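# Press down the marked end of an ivory rocker switch

## Task

Push the marked end of the ivory rocker switch down so it latches in the down position, with the switch still lying flat; finish with no part of the robot touching the switch, and make sure any drink can, parts box or small stack bin is still upright.

## Robot and tools

ROBOT. Two arms, left_arm and right_arm, each with six joints plus a gripper. Joint order everywhere (rows, results): waist, shoulder, elbow, wrist pitch, wrist yaw, wrist roll. Stated ranges in rad: waist -2.618 to 3.054, shoulder 0.000 to 3.142, elbow 0.000 to 3.142, wrist pitch -1.571 to 1.571, wrist yaw -1.571 to 1.571, wrist roll -2.094 to 2.094. Real ends may sit up to 0.059 rad either side of these.

FRAME. Results give positions in metres in the scene frame: origin at table-top height midway between the two nominal arm bases, +x out over the table, +z up, left_arm on the +y side (not tied to image left/right). end_effector_position is the point between the finger pads, about 1 cm short of the tips; the fingers point along the gripper's +z and open along its y. Reported poses may be off by a few centimetres, more at long reach. Only a BASES line gives calibrated base positions.

THE ROW. Every motion argument is built from rows of 14 numbers covering both arms in one list: left_arm's six joint values then its opening, then right_arm's six joint values then its opening. Joint values are scaled in [-1, 1]: 1.0 equals 1.202 rad for the waist, 1.258 for the shoulder, 1.3 for the elbow, 2.073 for wrist pitch, 2.022 for wrist yaw and for wrist roll. They are offsets, not poses, always measured from the Joint targets shown in the latest result (where the arm was last commanded), not from the previous row. Zeros keep an arm where it is commanded. The opening is absolute: +1 fully open, -1 closed; to leave a gripper alone, repeat its current command, because 0 means half-open.

execute_actions(actions, cameras). actions is a list of actions; each action is a list of up to 15 rows, one per 1/30 s step, the last row held to fill 15 steps. Every action in the call counts from the targets at its own start, so repeating an offset keeps moving further. An action pushing any joint more than 0.059 rad beyond its range is rejected for both arms; a bad first action rejects the whole call. An empty list just returns the full state. Per-step joint readings are listed in the result.

move(target, speed, blend, opening_speed, blocking, cameras). target is one 14-number row, or a list of up to 15 rows forming waypoints, all offsets from the same current Joint targets. speed is rad/s for the joint with farthest to go, 0.01 to 2 (default 0.5), one value or one per waypoint. blend (rad) rounds corners at intermediate waypoints. opening_speed (0.2 or more, per second on the -1..+1 scale) ramps the grippers. All joints move together, so hand paths curve, and nothing avoids obstacles. The result adds a move: line: done, off_target (at rest but a joint beyond 0.035 rad from target), moving, held or fault, and the worst joint error per arm. done does not mean no contact. blocking=false returns after about 0.5 s while the move continues.

wait(seconds 0 to 10), stop() brakes a running move, zoom_image(camera: cam_head_left or cam_head_right, region [x0,y0,x1,y1] pixels, at most 504x504, from the latest full image). finished_scene(scene: this scene's number, integer 1 to 3) ends the scene permanently; call it only once the switch is latched and the arm is clear.

RESULT LINES. Joint positions and Joint velocities: one block per arm in joint order (rad, rad/s), then finger gap (m; 0.094 fully open). Joint targets: the base for your next offsets. Tool commands: current gripper commands. grip_measured: opening on the command scale. Joint torques: total drive output including gravity, with offsets and noise; entries 1 to 3 wrap at ±28 N m. 'joint sent to its limit' means a joint was clipped at its end. 'joint command not followed' means the clearance check altered targets (it does not keep the grippers apart). MOTOR HOT appears at 75 °C; at 90 °C the arm folds and idles, at 100 °C it goes limp. Holding stretched poses or pushing on something unreachable heats motors.

MOTION NOTES. Per step, targets stay within a lead of the measured angle (0.202 waist, 0.258 shoulder, 0.3 elbow, 0.573 wrist pitch, 0.522 yaw and roll), and targets that would put the hand over 200 mm from where it is get scaled back, so big moves take several actions. Tiny turns may not start. A blocked arm keeps pressing; release it by commanding its targets back past its measured positions.

CAMERAS. cam_head_left and cam_head_right, both 896x504, pinhole with radial distortion, looking down on the table from about 1.05 m; calibration may drift slightly per scene.

AVOID. Fast contacts and deep targets into the switch (the harder and further past contact, the harder the press), hitting the arms together, knocking over the can, box or bin, and pushing anything off the table. Approach above the marked end, press down gently until it latches, then lift away.

Each tool is called after "Request:" by a JSON object that holds its "op" and its "data".

## Session

Request:
{"op": "execute_actions", "data": {"actions": []}}

Scene clock: 0.00 s.
left_arm: end_effector_position=(+0.4364, +0.2538, +0.1116) grip_measured=+1.000 end_effector_quat_wxyz=(+0.579, +0.028, +0.810, -0.084) | right_arm: end_effector_position=(+0.3944, -0.2769, +0.0830) grip_measured=+1.000 end_effector_quat_wxyz=(+0.563, +0.034, +0.826, +0.021)
Joint positions: left_arm=[0.065 1.514 0.411 0.774 0.215 -0.036 0.094] | right_arm=[-0.117 1.567 0.353 0.835 -0.132 0.026 0.094]
Joint velocities: within noise
Joint torques (N m): no reading
Heat: left arm: 24 °C; right arm: 29 °C.
Joint targets: left_arm=[0.065 1.504 0.421 0.785 0.216 -0.036] | right_arm=[-0.117 1.561 0.359 0.836 -0.133 0.026]
Tool commands: left_gripper/opening=+1.0 right_gripper/opening=+1.0

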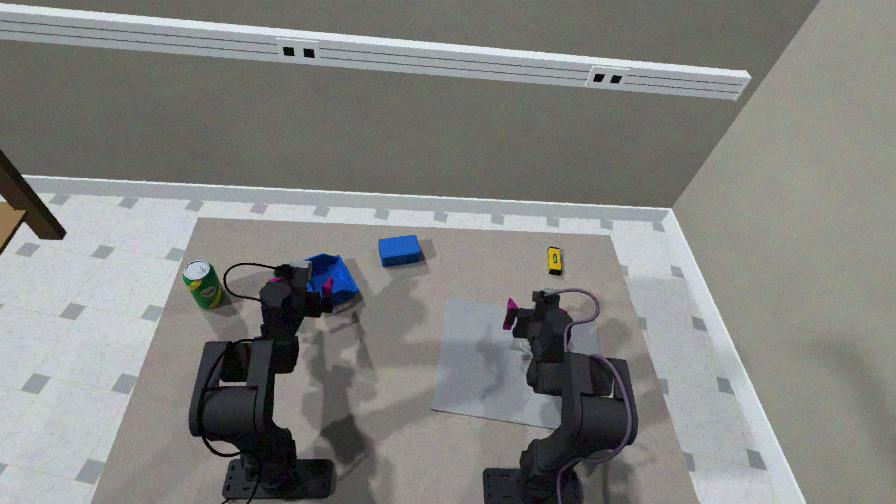

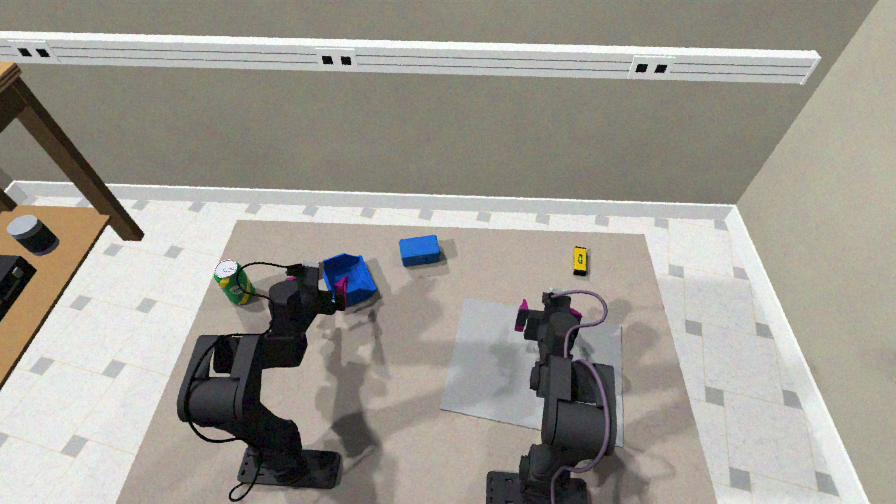

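Request:
{"op": "zoom_image", "data": {"camera": "cam_head_right", "region": [480, 280, 640, 400]}}

Request:
{"op": "zoom_image", "data": {"camera": "cam_head_left", "region": [470, 270, 630, 390]}}

Scaled by 3.150 from the camera's 896x504 image, which has a finer 1280x720 frame.

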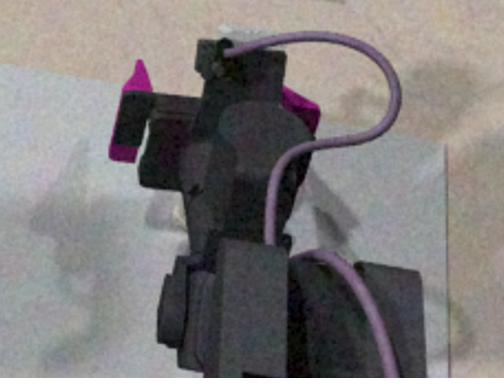

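Scaled by 3.150 from the camera's 896x504 image, which has a finer 1280x720 frame.

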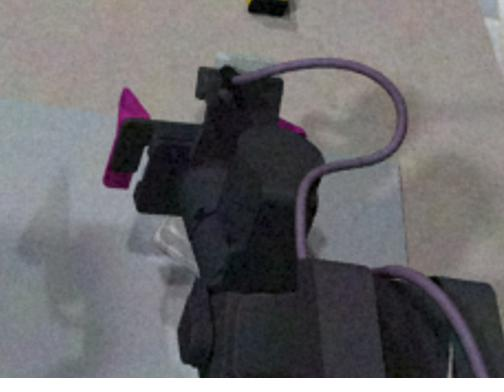

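Request:
{"op": "move", "data": {"target": [[0,0,0,0,0,0,1.0,-0.402,-0.128,0.262,-0.403,-0.083,-0.013,-0.95],[0,0,0,0,0,0,1.0,-0.402,-0.041,0.532,-0.939,-0.1815,-0.013,-0.95]], "speed": [1.0, 1.2], "blend": [0.3, 0], "opening_speed": 1.5}}

Scene clock: 14.77 s.
left_arm: end_effector_position=(+0.4364, +0.2538, +0.1116) grip_measured=+1.000 end_effector_quat_wxyz=(+0.579, +0.028, +0.810, -0.084) | right_arm: end_effector_position=(+0.2501, -0.3185, +0.0936) grip_measured=-0.947 end_effector_quat_wxyz=(+0.068, +0.303, +0.923, +0.228)
Joint positions: left_arm=[0.065 1.514 0.411 0.774 0.215 -0.036 0.094] | right_arm=[-0.596 1.495 1.014 -1.1 -0.48 0.007 0.002]
Joint torques (N m): left_arm=[0.09 -5.29 7.36 2.24 0.09 0] | right_arm=[-0.4 -3.33 9.48 0.2 -0.53 -0.1]
Joint targets: left_arm=[0.065 1.504 0.421 0.785 0.216 -0.036] | right_arm=[-0.600 1.509 1.051 -1.111 -0.500 -0.001]
move: off_target (right_arm); right_arm: the elbow is farthest, 0.036 rad from its target

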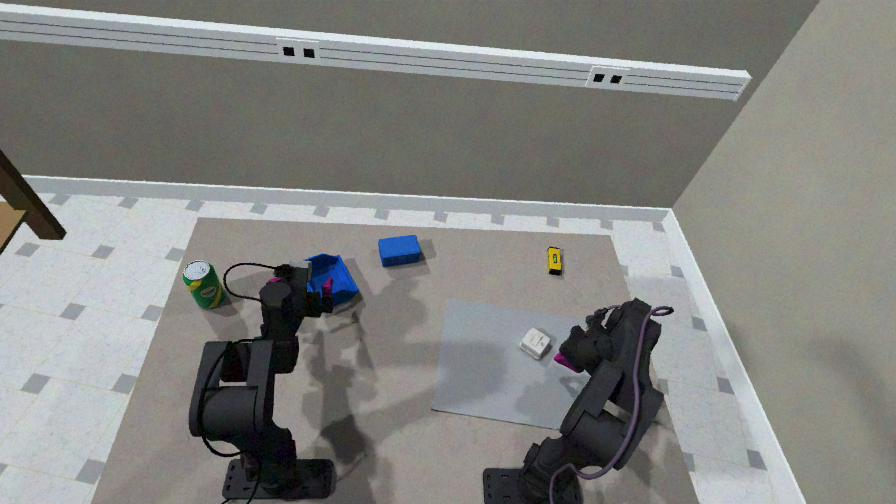

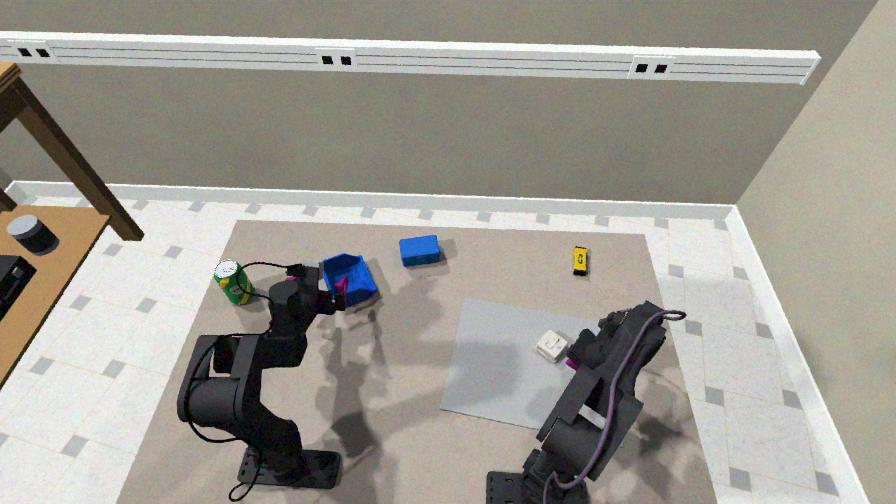

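Request:
{"op": "zoom_image", "data": {"camera": "cam_head_right", "region": [525, 322, 581, 372]}}

Request:
{"op": "zoom_image", "data": {"camera": "cam_head_left", "region": [508, 320, 564, 370]}}

Scaled by 9.000 from the camera's 896x504 image, which has a finer 1280x720 frame.

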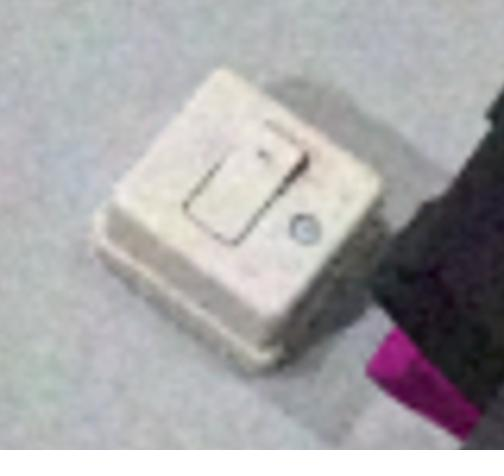

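Scaled by 9.000 from the camera's 896x504 image, which has a finer 1280x720 frame.

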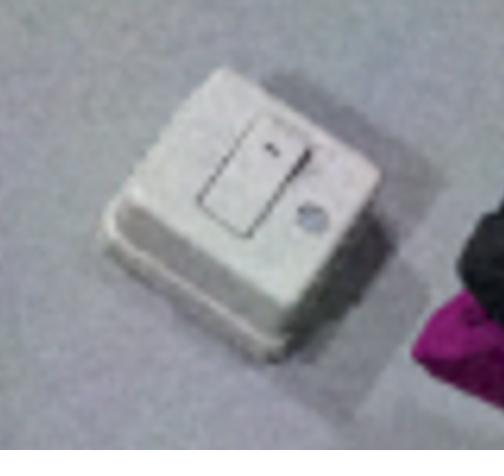

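Request:
{"op": "move", "data": {"target": [0,0,0,0,0,0,1.0,0.1577,0.2679,0.1852,0.0613,0,0,-0.95], "speed": 0.8}}

Request:
{"op": "zoom_image", "data": {"camera": "cam_head_right", "region": [520, 310, 590, 373]}}

Request:
{"op": "zoom_image", "data": {"camera": "cam_head_left", "region": [503, 308, 573, 371]}}

Scene clock: 26.40 s.
left_arm: end_effector_position=(+0.4364, +0.2538, +0.1116) grip_measured=+1.000 end_effector_quat_wxyz=(+0.579, +0.028, +0.810, -0.084) | right_arm: end_effector_position=(+0.3339, -0.3062, +0.0619) grip_measured=-0.947 end_effector_quat_wxyz=(+0.048, +0.216, +0.947, +0.234)
Joint positions: left_arm=[0.065 1.514 0.411 0.774 0.215 -0.036 0.094] | right_arm=[-0.41 1.832 1.253 -0.998 -0.483 0.007 0.002]
Joint torques (N m): left_arm=[-0.13 -5.27 7.28 2.21 0.1 -0.01] | right_arm=[-0.03 -6.12 9.48 0.49 -0.49 -0.1]
Heat: left arm: 29 °C; right arm: 31 °C.
Joint targets: left_arm=[0.065 1.504 0.421 0.785 0.216 -0.036] | right_arm=[-0.411 1.846 1.291 -0.984 -0.500 -0.001]
move: off_target (right_arm); right_arm: the elbow is farthest, 0.039 rad from its target

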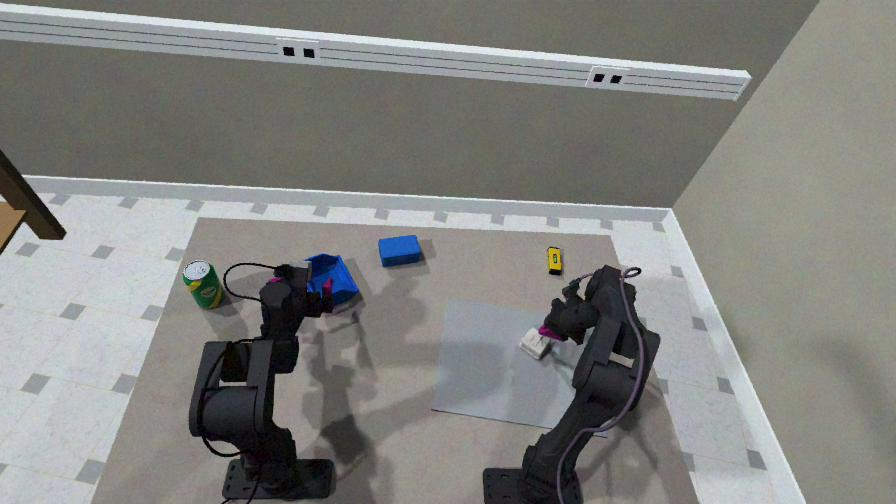

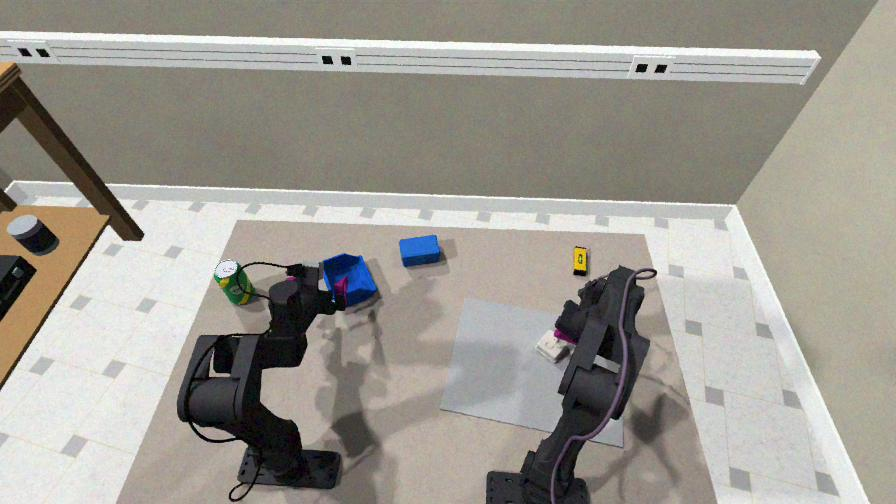

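Scaled by 7.200 from the camera's 896x504 image, which has a finer 1280x720 frame.

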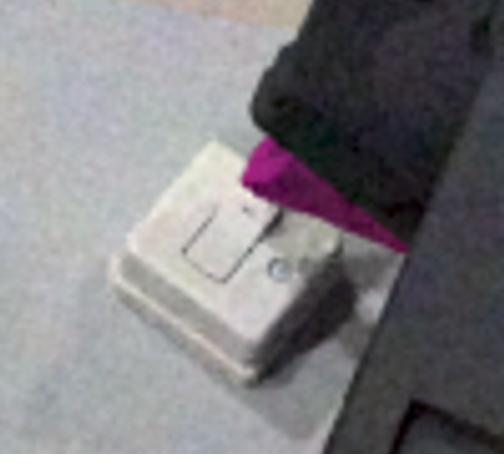

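Scaled by 7.200 from the camera's 896x504 image, which has a finer 1280x720 frame.

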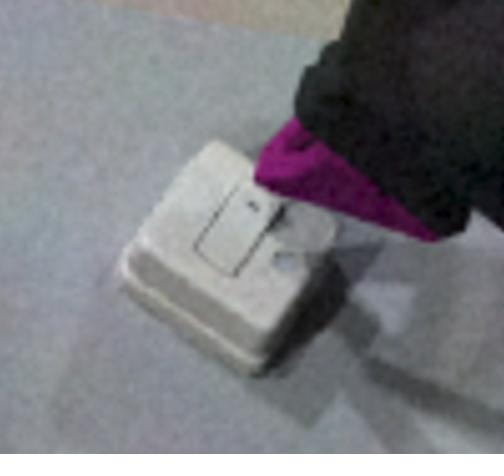

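Request:
{"op": "zoom_image", "data": {"camera": "cam_head_right", "region": [542, 322, 578, 350]}}

Request:
{"op": "zoom_image", "data": {"camera": "cam_head_left", "region": [526, 318, 562, 346]}}

Scaled by 14.000 from the camera's 896x504 image, which has a finer 1280x720 frame.

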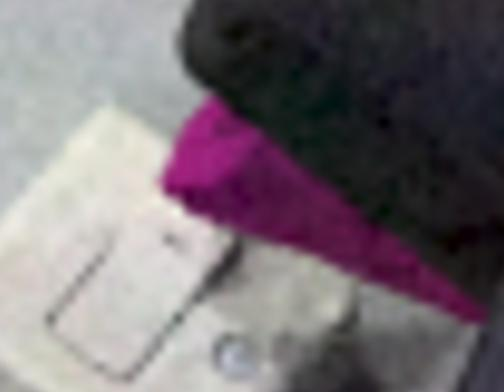

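Scaled by 14.000 from the camera's 896x504 image, which has a finer 1280x720 frame.

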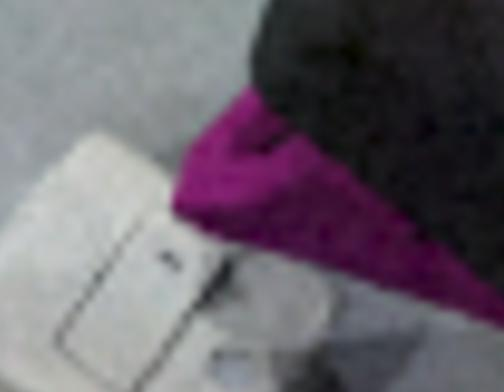

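Request:
{"op": "move", "data": {"target": [[0,0,0,0,0,0,1.0,-0.0075,0.0169,-0.0539,0.0352,0,0,-0.95],[0,0,0,0,0,0,1.0,-0.0075,0.0338,-0.1078,0.0704,0,0,-0.95],[0,0,0,0,0,0,1.0,-0.0075,0,0,0,0,0,-0.95]], "speed": [0.25, 0.08, 0.4]}}

Request:
{"op": "zoom_image", "data": {"camera": "cam_head_right", "region": [525, 322, 581, 372]}}

Request:
{"op": "zoom_image", "data": {"camera": "cam_head_left", "region": [508, 320, 564, 370]}}

Scene clock: 55.03 s.
left_arm: end_effector_position=(+0.4364, +0.2538, +0.1116) grip_measured=+1.000 end_effector_quat_wxyz=(+0.579, +0.028, +0.810, -0.084) | right_arm: end_effector_position=(+0.3413, -0.3090, +0.0570) grip_measured=-0.948 end_effector_quat_wxyz=(+0.055, +0.218, +0.944, +0.242)
Joint positions: left_arm=[0.065 1.514 0.411 0.774 0.215 -0.036 0.094] | right_arm=[-0.417 1.86 1.263 -0.972 -0.502 0.007 0.002]
Joint torques (N m): left_arm=[-0.05 -5.34 7.35 2.23 0.08 -0.04] | right_arm=[-0.29 -8.39 8.59 0.24 -0.3 -0.1]
Joint targets: left_arm=[0.065 1.504 0.421 0.785 0.216 -0.036] | right_arm=[-0.420 1.846 1.291 -0.984 -0.500 -0.001]
move: done

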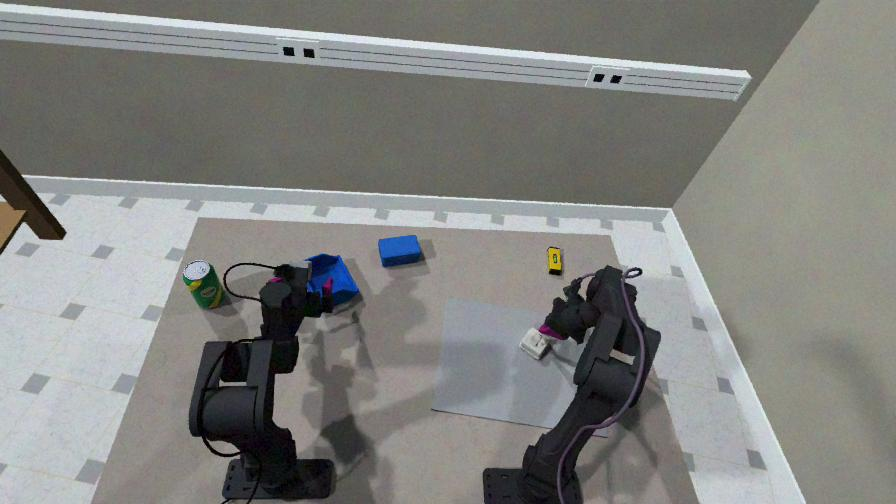

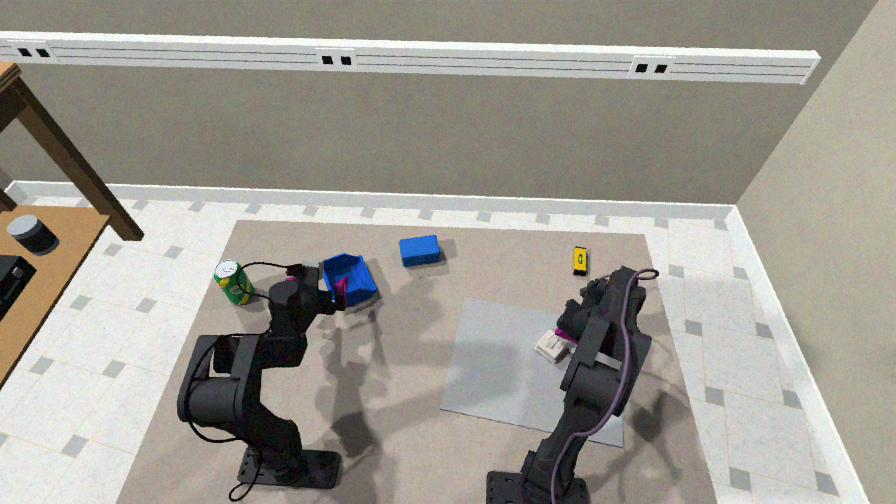

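Scaled by 9.000 from the camera's 896x504 image, which has a finer 1280x720 frame.

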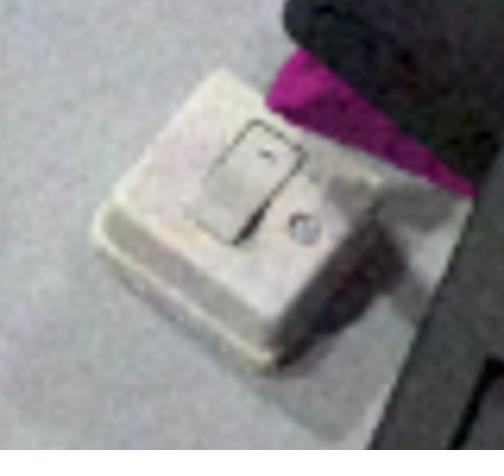

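Scaled by 9.000 from the camera's 896x504 image, which has a finer 1280x720 frame.

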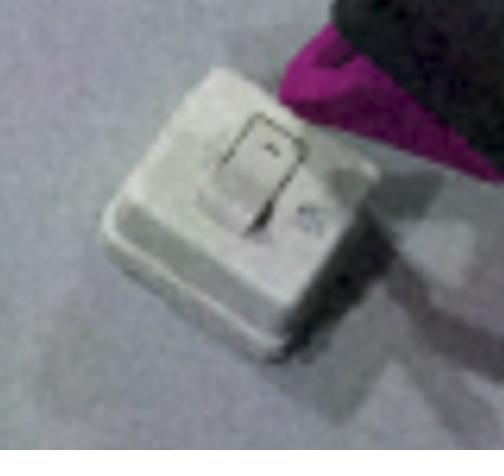

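Request:
{"op": "finished_scene", "data": {"scene": 2}}

The scene is finished: the task was done.


## Next scene

The same job, from a new start.

Request:
{"op": "execute_actions", "data": {"actions": []}}

Scene clock: 0.00 s.
left_arm: end_effector_position=(+0.4252, +0.2846, +0.1121) grip_measured=+1.000 end_effector_quat_wxyz=(+0.604, -0.041, +0.796, +0.012) | right_arm: end_effector_position=(+0.4148, -0.2792, +0.1161) grip_measured=+1.000 end_effector_quat_wxyz=(+0.622, +0.064, +0.779, -0.053)
Joint positions: left_arm=[0.015 1.501 0.327 0.9 -0.072 -0.052 0.094] | right_arm=[-0.001 1.617 0.385 1.006 0.133 0.026 0.094]
Joint velocities: within noise
Joint torques (N m): no reading
Heat: left arm: 24 °C; right arm: 28 °C.
Joint targets: left_arm=[0.015 1.492 0.336 0.910 -0.072 -0.052] | right_arm=[-0.001 1.609 0.392 1.009 0.134 0.026]
Tool commands: left_gripper/opening=+1.0 right_gripper/opening=+1.0

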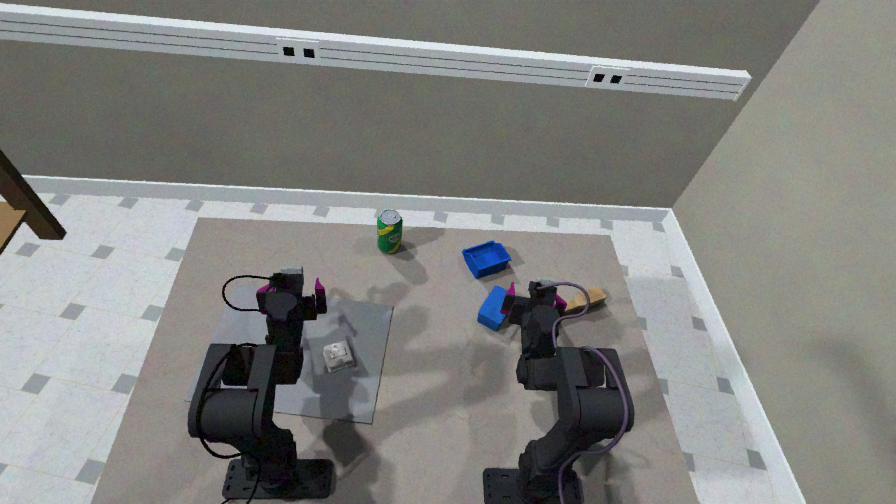

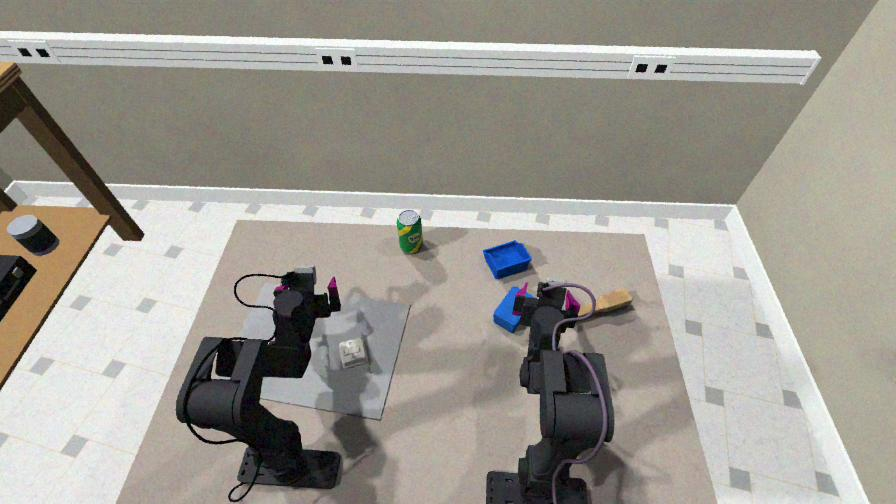

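Request:
{"op": "zoom_image", "data": {"camera": "cam_head_right", "region": [325, 327, 381, 377]}}

Request:
{"op": "zoom_image", "data": {"camera": "cam_head_left", "region": [310, 331, 366, 381]}}

Scaled by 9.000 from the camera's 896x504 image, which has a finer 1280x720 frame.

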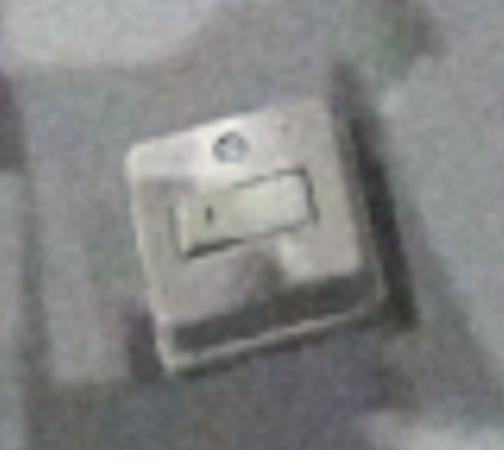

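Scaled by 9.000 from the camera's 896x504 image, which has a finer 1280x720 frame.

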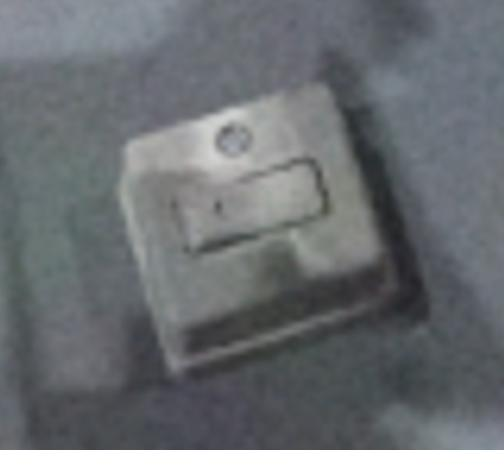

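Request:
{"op": "move", "data": {"target": [[0.0304,-0.0731,0.303,-0.439,0.184,0.0257,-0.95,0,0,0,0,0,0,1.0],[0.0304,0.0695,0.502,-0.9082,0.2829,0.0257,-0.95,0,0,0,0,0,0,1.0]], "speed": [1.2, 1.0], "blend": [0.2, 0], "opening_speed": 1.6}}

Request:
{"op": "zoom_image", "data": {"camera": "cam_head_right", "region": [325, 323, 381, 373]}}

Request:
{"op": "zoom_image", "data": {"camera": "cam_head_left", "region": [310, 327, 366, 377]}}

Scene clock: 16.93 s.
left_arm: end_effector_position=(+0.2916, +0.1975, +0.0644) grip_measured=-0.949 end_effector_quat_wxyz=(+0.002, -0.020, +0.971, -0.237) | right_arm: end_effector_position=(+0.4148, -0.2792, +0.1161) grip_measured=+1.000 end_effector_quat_wxyz=(+0.622, +0.064, +0.779, -0.053)
Joint positions: left_arm=[0.045 1.567 0.962 -0.965 0.48 -0.014 0.002] | right_arm=[-0.001 1.617 0.385 1.006 0.133 0.026 0.094]
Joint torques (N m): left_arm=[0.46 -4.07 8.98 0.46 0.54 0.13] | right_arm=[-0.01 -5.26 5.93 2.1 0.01 -0.03]
Joint targets: left_arm=[0.051 1.580 0.988 -0.973 0.500 0.000] | right_arm=[-0.001 1.609 0.392 1.009 0.134 0.026]
move: done

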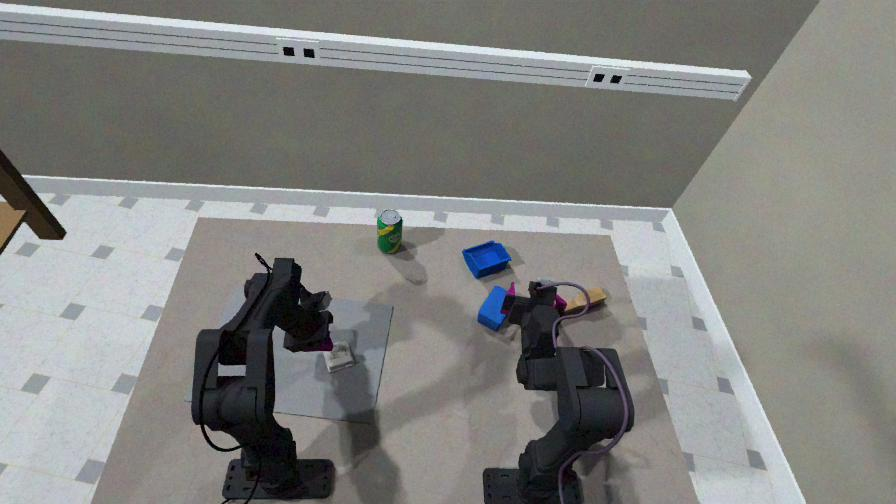

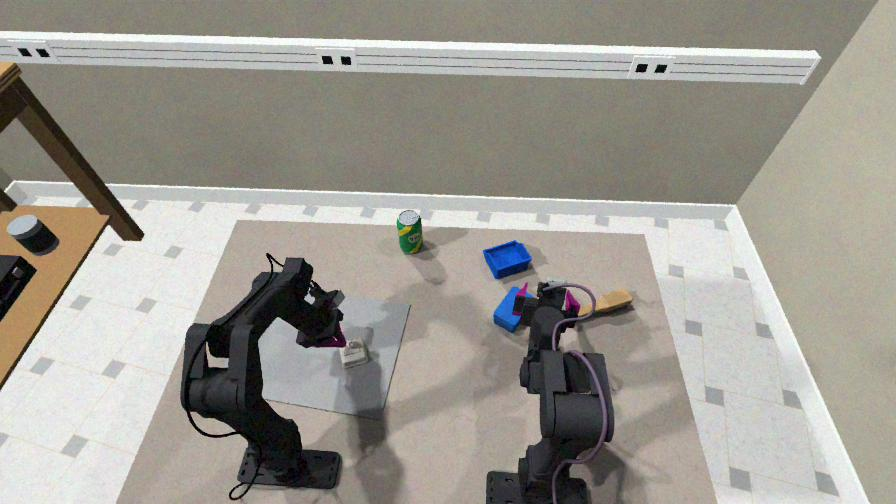

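Scaled by 9.000 from the camera's 896x504 image, which has a finer 1280x720 frame.

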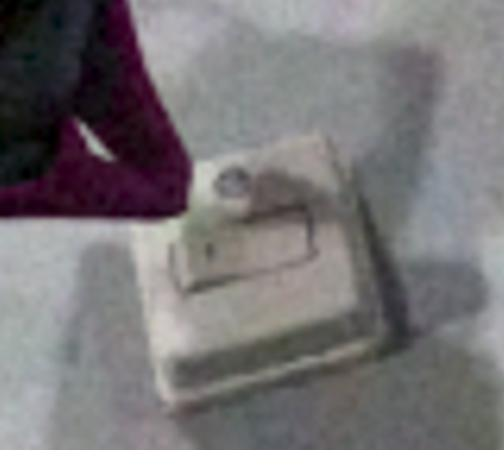

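Scaled by 9.000 from the camera's 896x504 image, which has a finer 1280x720 frame.

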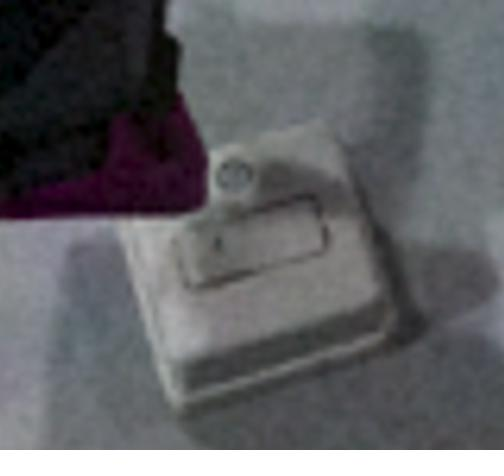

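Request:
{"op": "move", "data": {"target": [[0.0053,0.0125,-0.0736,0.0485,0,0,-0.95,0,0,0,0,0,0,1.0],[0.0053,0.0414,-0.1130,0.0908,0,0,-0.95,0,0,0,0,0,0,1.0],[0.0053,0,0,0,0,0,-0.95,0,0,0,0,0,0,1.0]], "speed": [0.25, 0.08, 0.4]}}

Request:
{"op": "zoom_image", "data": {"camera": "cam_head_right", "region": [325, 323, 381, 373]}}

Request:
{"op": "zoom_image", "data": {"camera": "cam_head_left", "region": [310, 327, 366, 377]}}

Scene clock: 29.57 s.
left_arm: end_effector_position=(+0.2924, +0.1971, +0.0599) grip_measured=-0.949 end_effector_quat_wxyz=(-0.009, -0.028, +0.968, -0.247) | right_arm: end_effector_position=(+0.4148, -0.2792, +0.1161) grip_measured=+1.000 end_effector_quat_wxyz=(+0.622, +0.064, +0.779, -0.053)
Joint positions: left_arm=[0.055 1.598 0.967 -0.965 0.5 -0.014 0.002] | right_arm=[-0.001 1.617 0.385 1.006 0.133 0.026 0.094]
Joint torques (N m): left_arm=[0.23 -6.95 8.27 0.43 0.34 0.09] | right_arm=[0.01 -5.26 5.93 2.1 0.01 -0.03]
Joint targets: left_arm=[0.058 1.580 0.988 -0.973 0.500 0.000] | right_arm=[-0.001 1.609 0.392 1.009 0.134 0.026]
move: done

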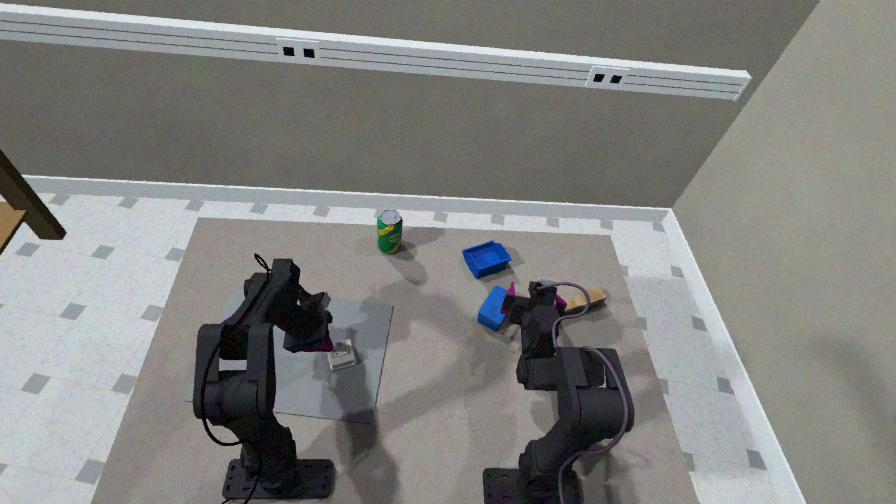

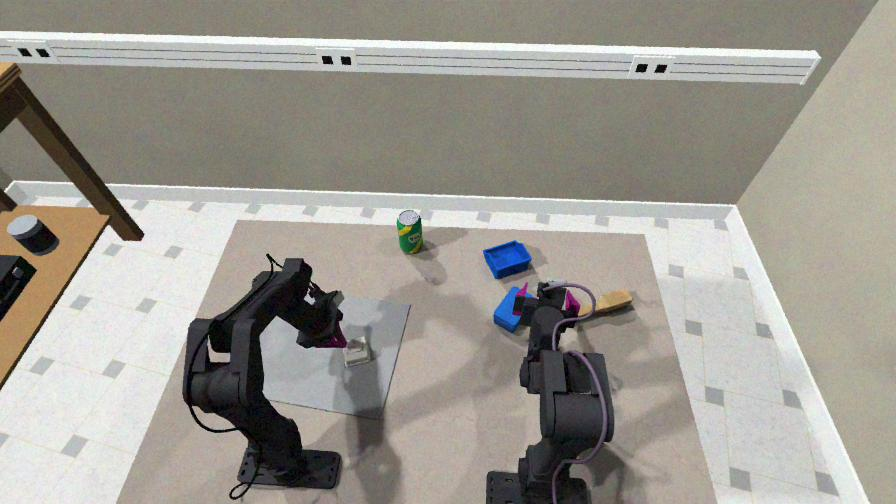

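Scaled by 9.000 from the camera's 896x504 image, which has a finer 1280x720 frame.

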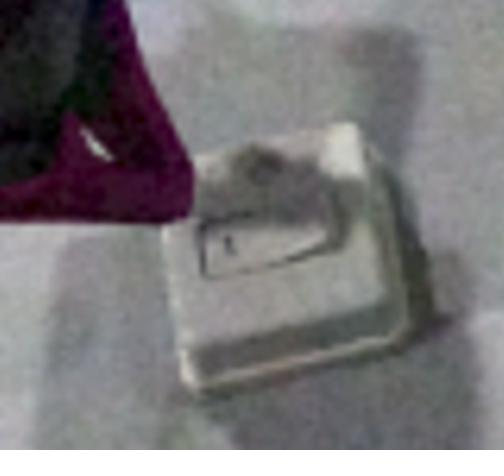

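Scaled by 9.000 from the camera's 896x504 image, which has a finer 1280x720 frame.

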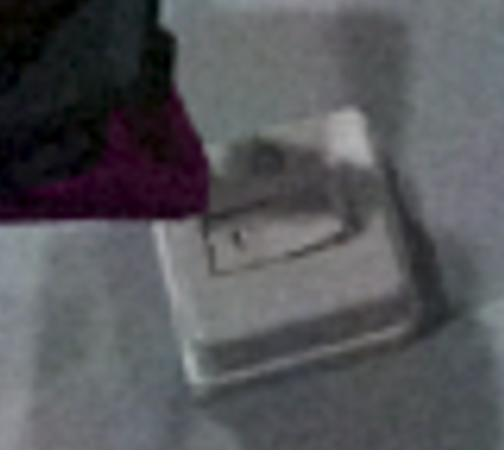

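Request:
{"op": "zoom_image", "data": {"camera": "cam_head_right", "region": [342, 338, 370, 362]}}

Request:
{"op": "zoom_image", "data": {"camera": "cam_head_left", "region": [328, 341, 356, 365]}}

Scaled by 18.000 from the camera's 896x504 image, which has a finer 1280x720 frame.

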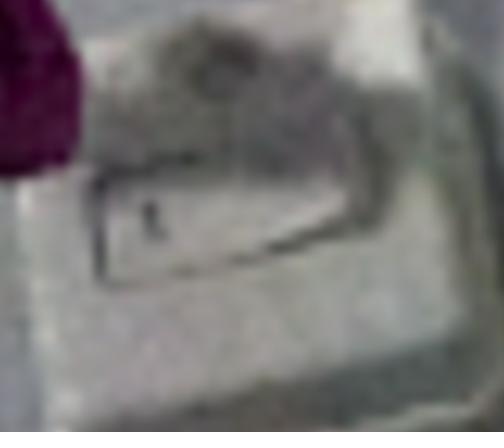

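Scaled by 18.000 from the camera's 896x504 image, which has a finer 1280x720 frame.

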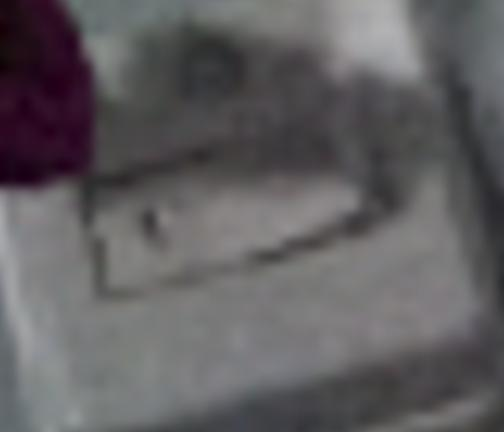

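Request:
{"op": "finished_scene", "data": {"scene": 3}}

The scene is finished: the task was done.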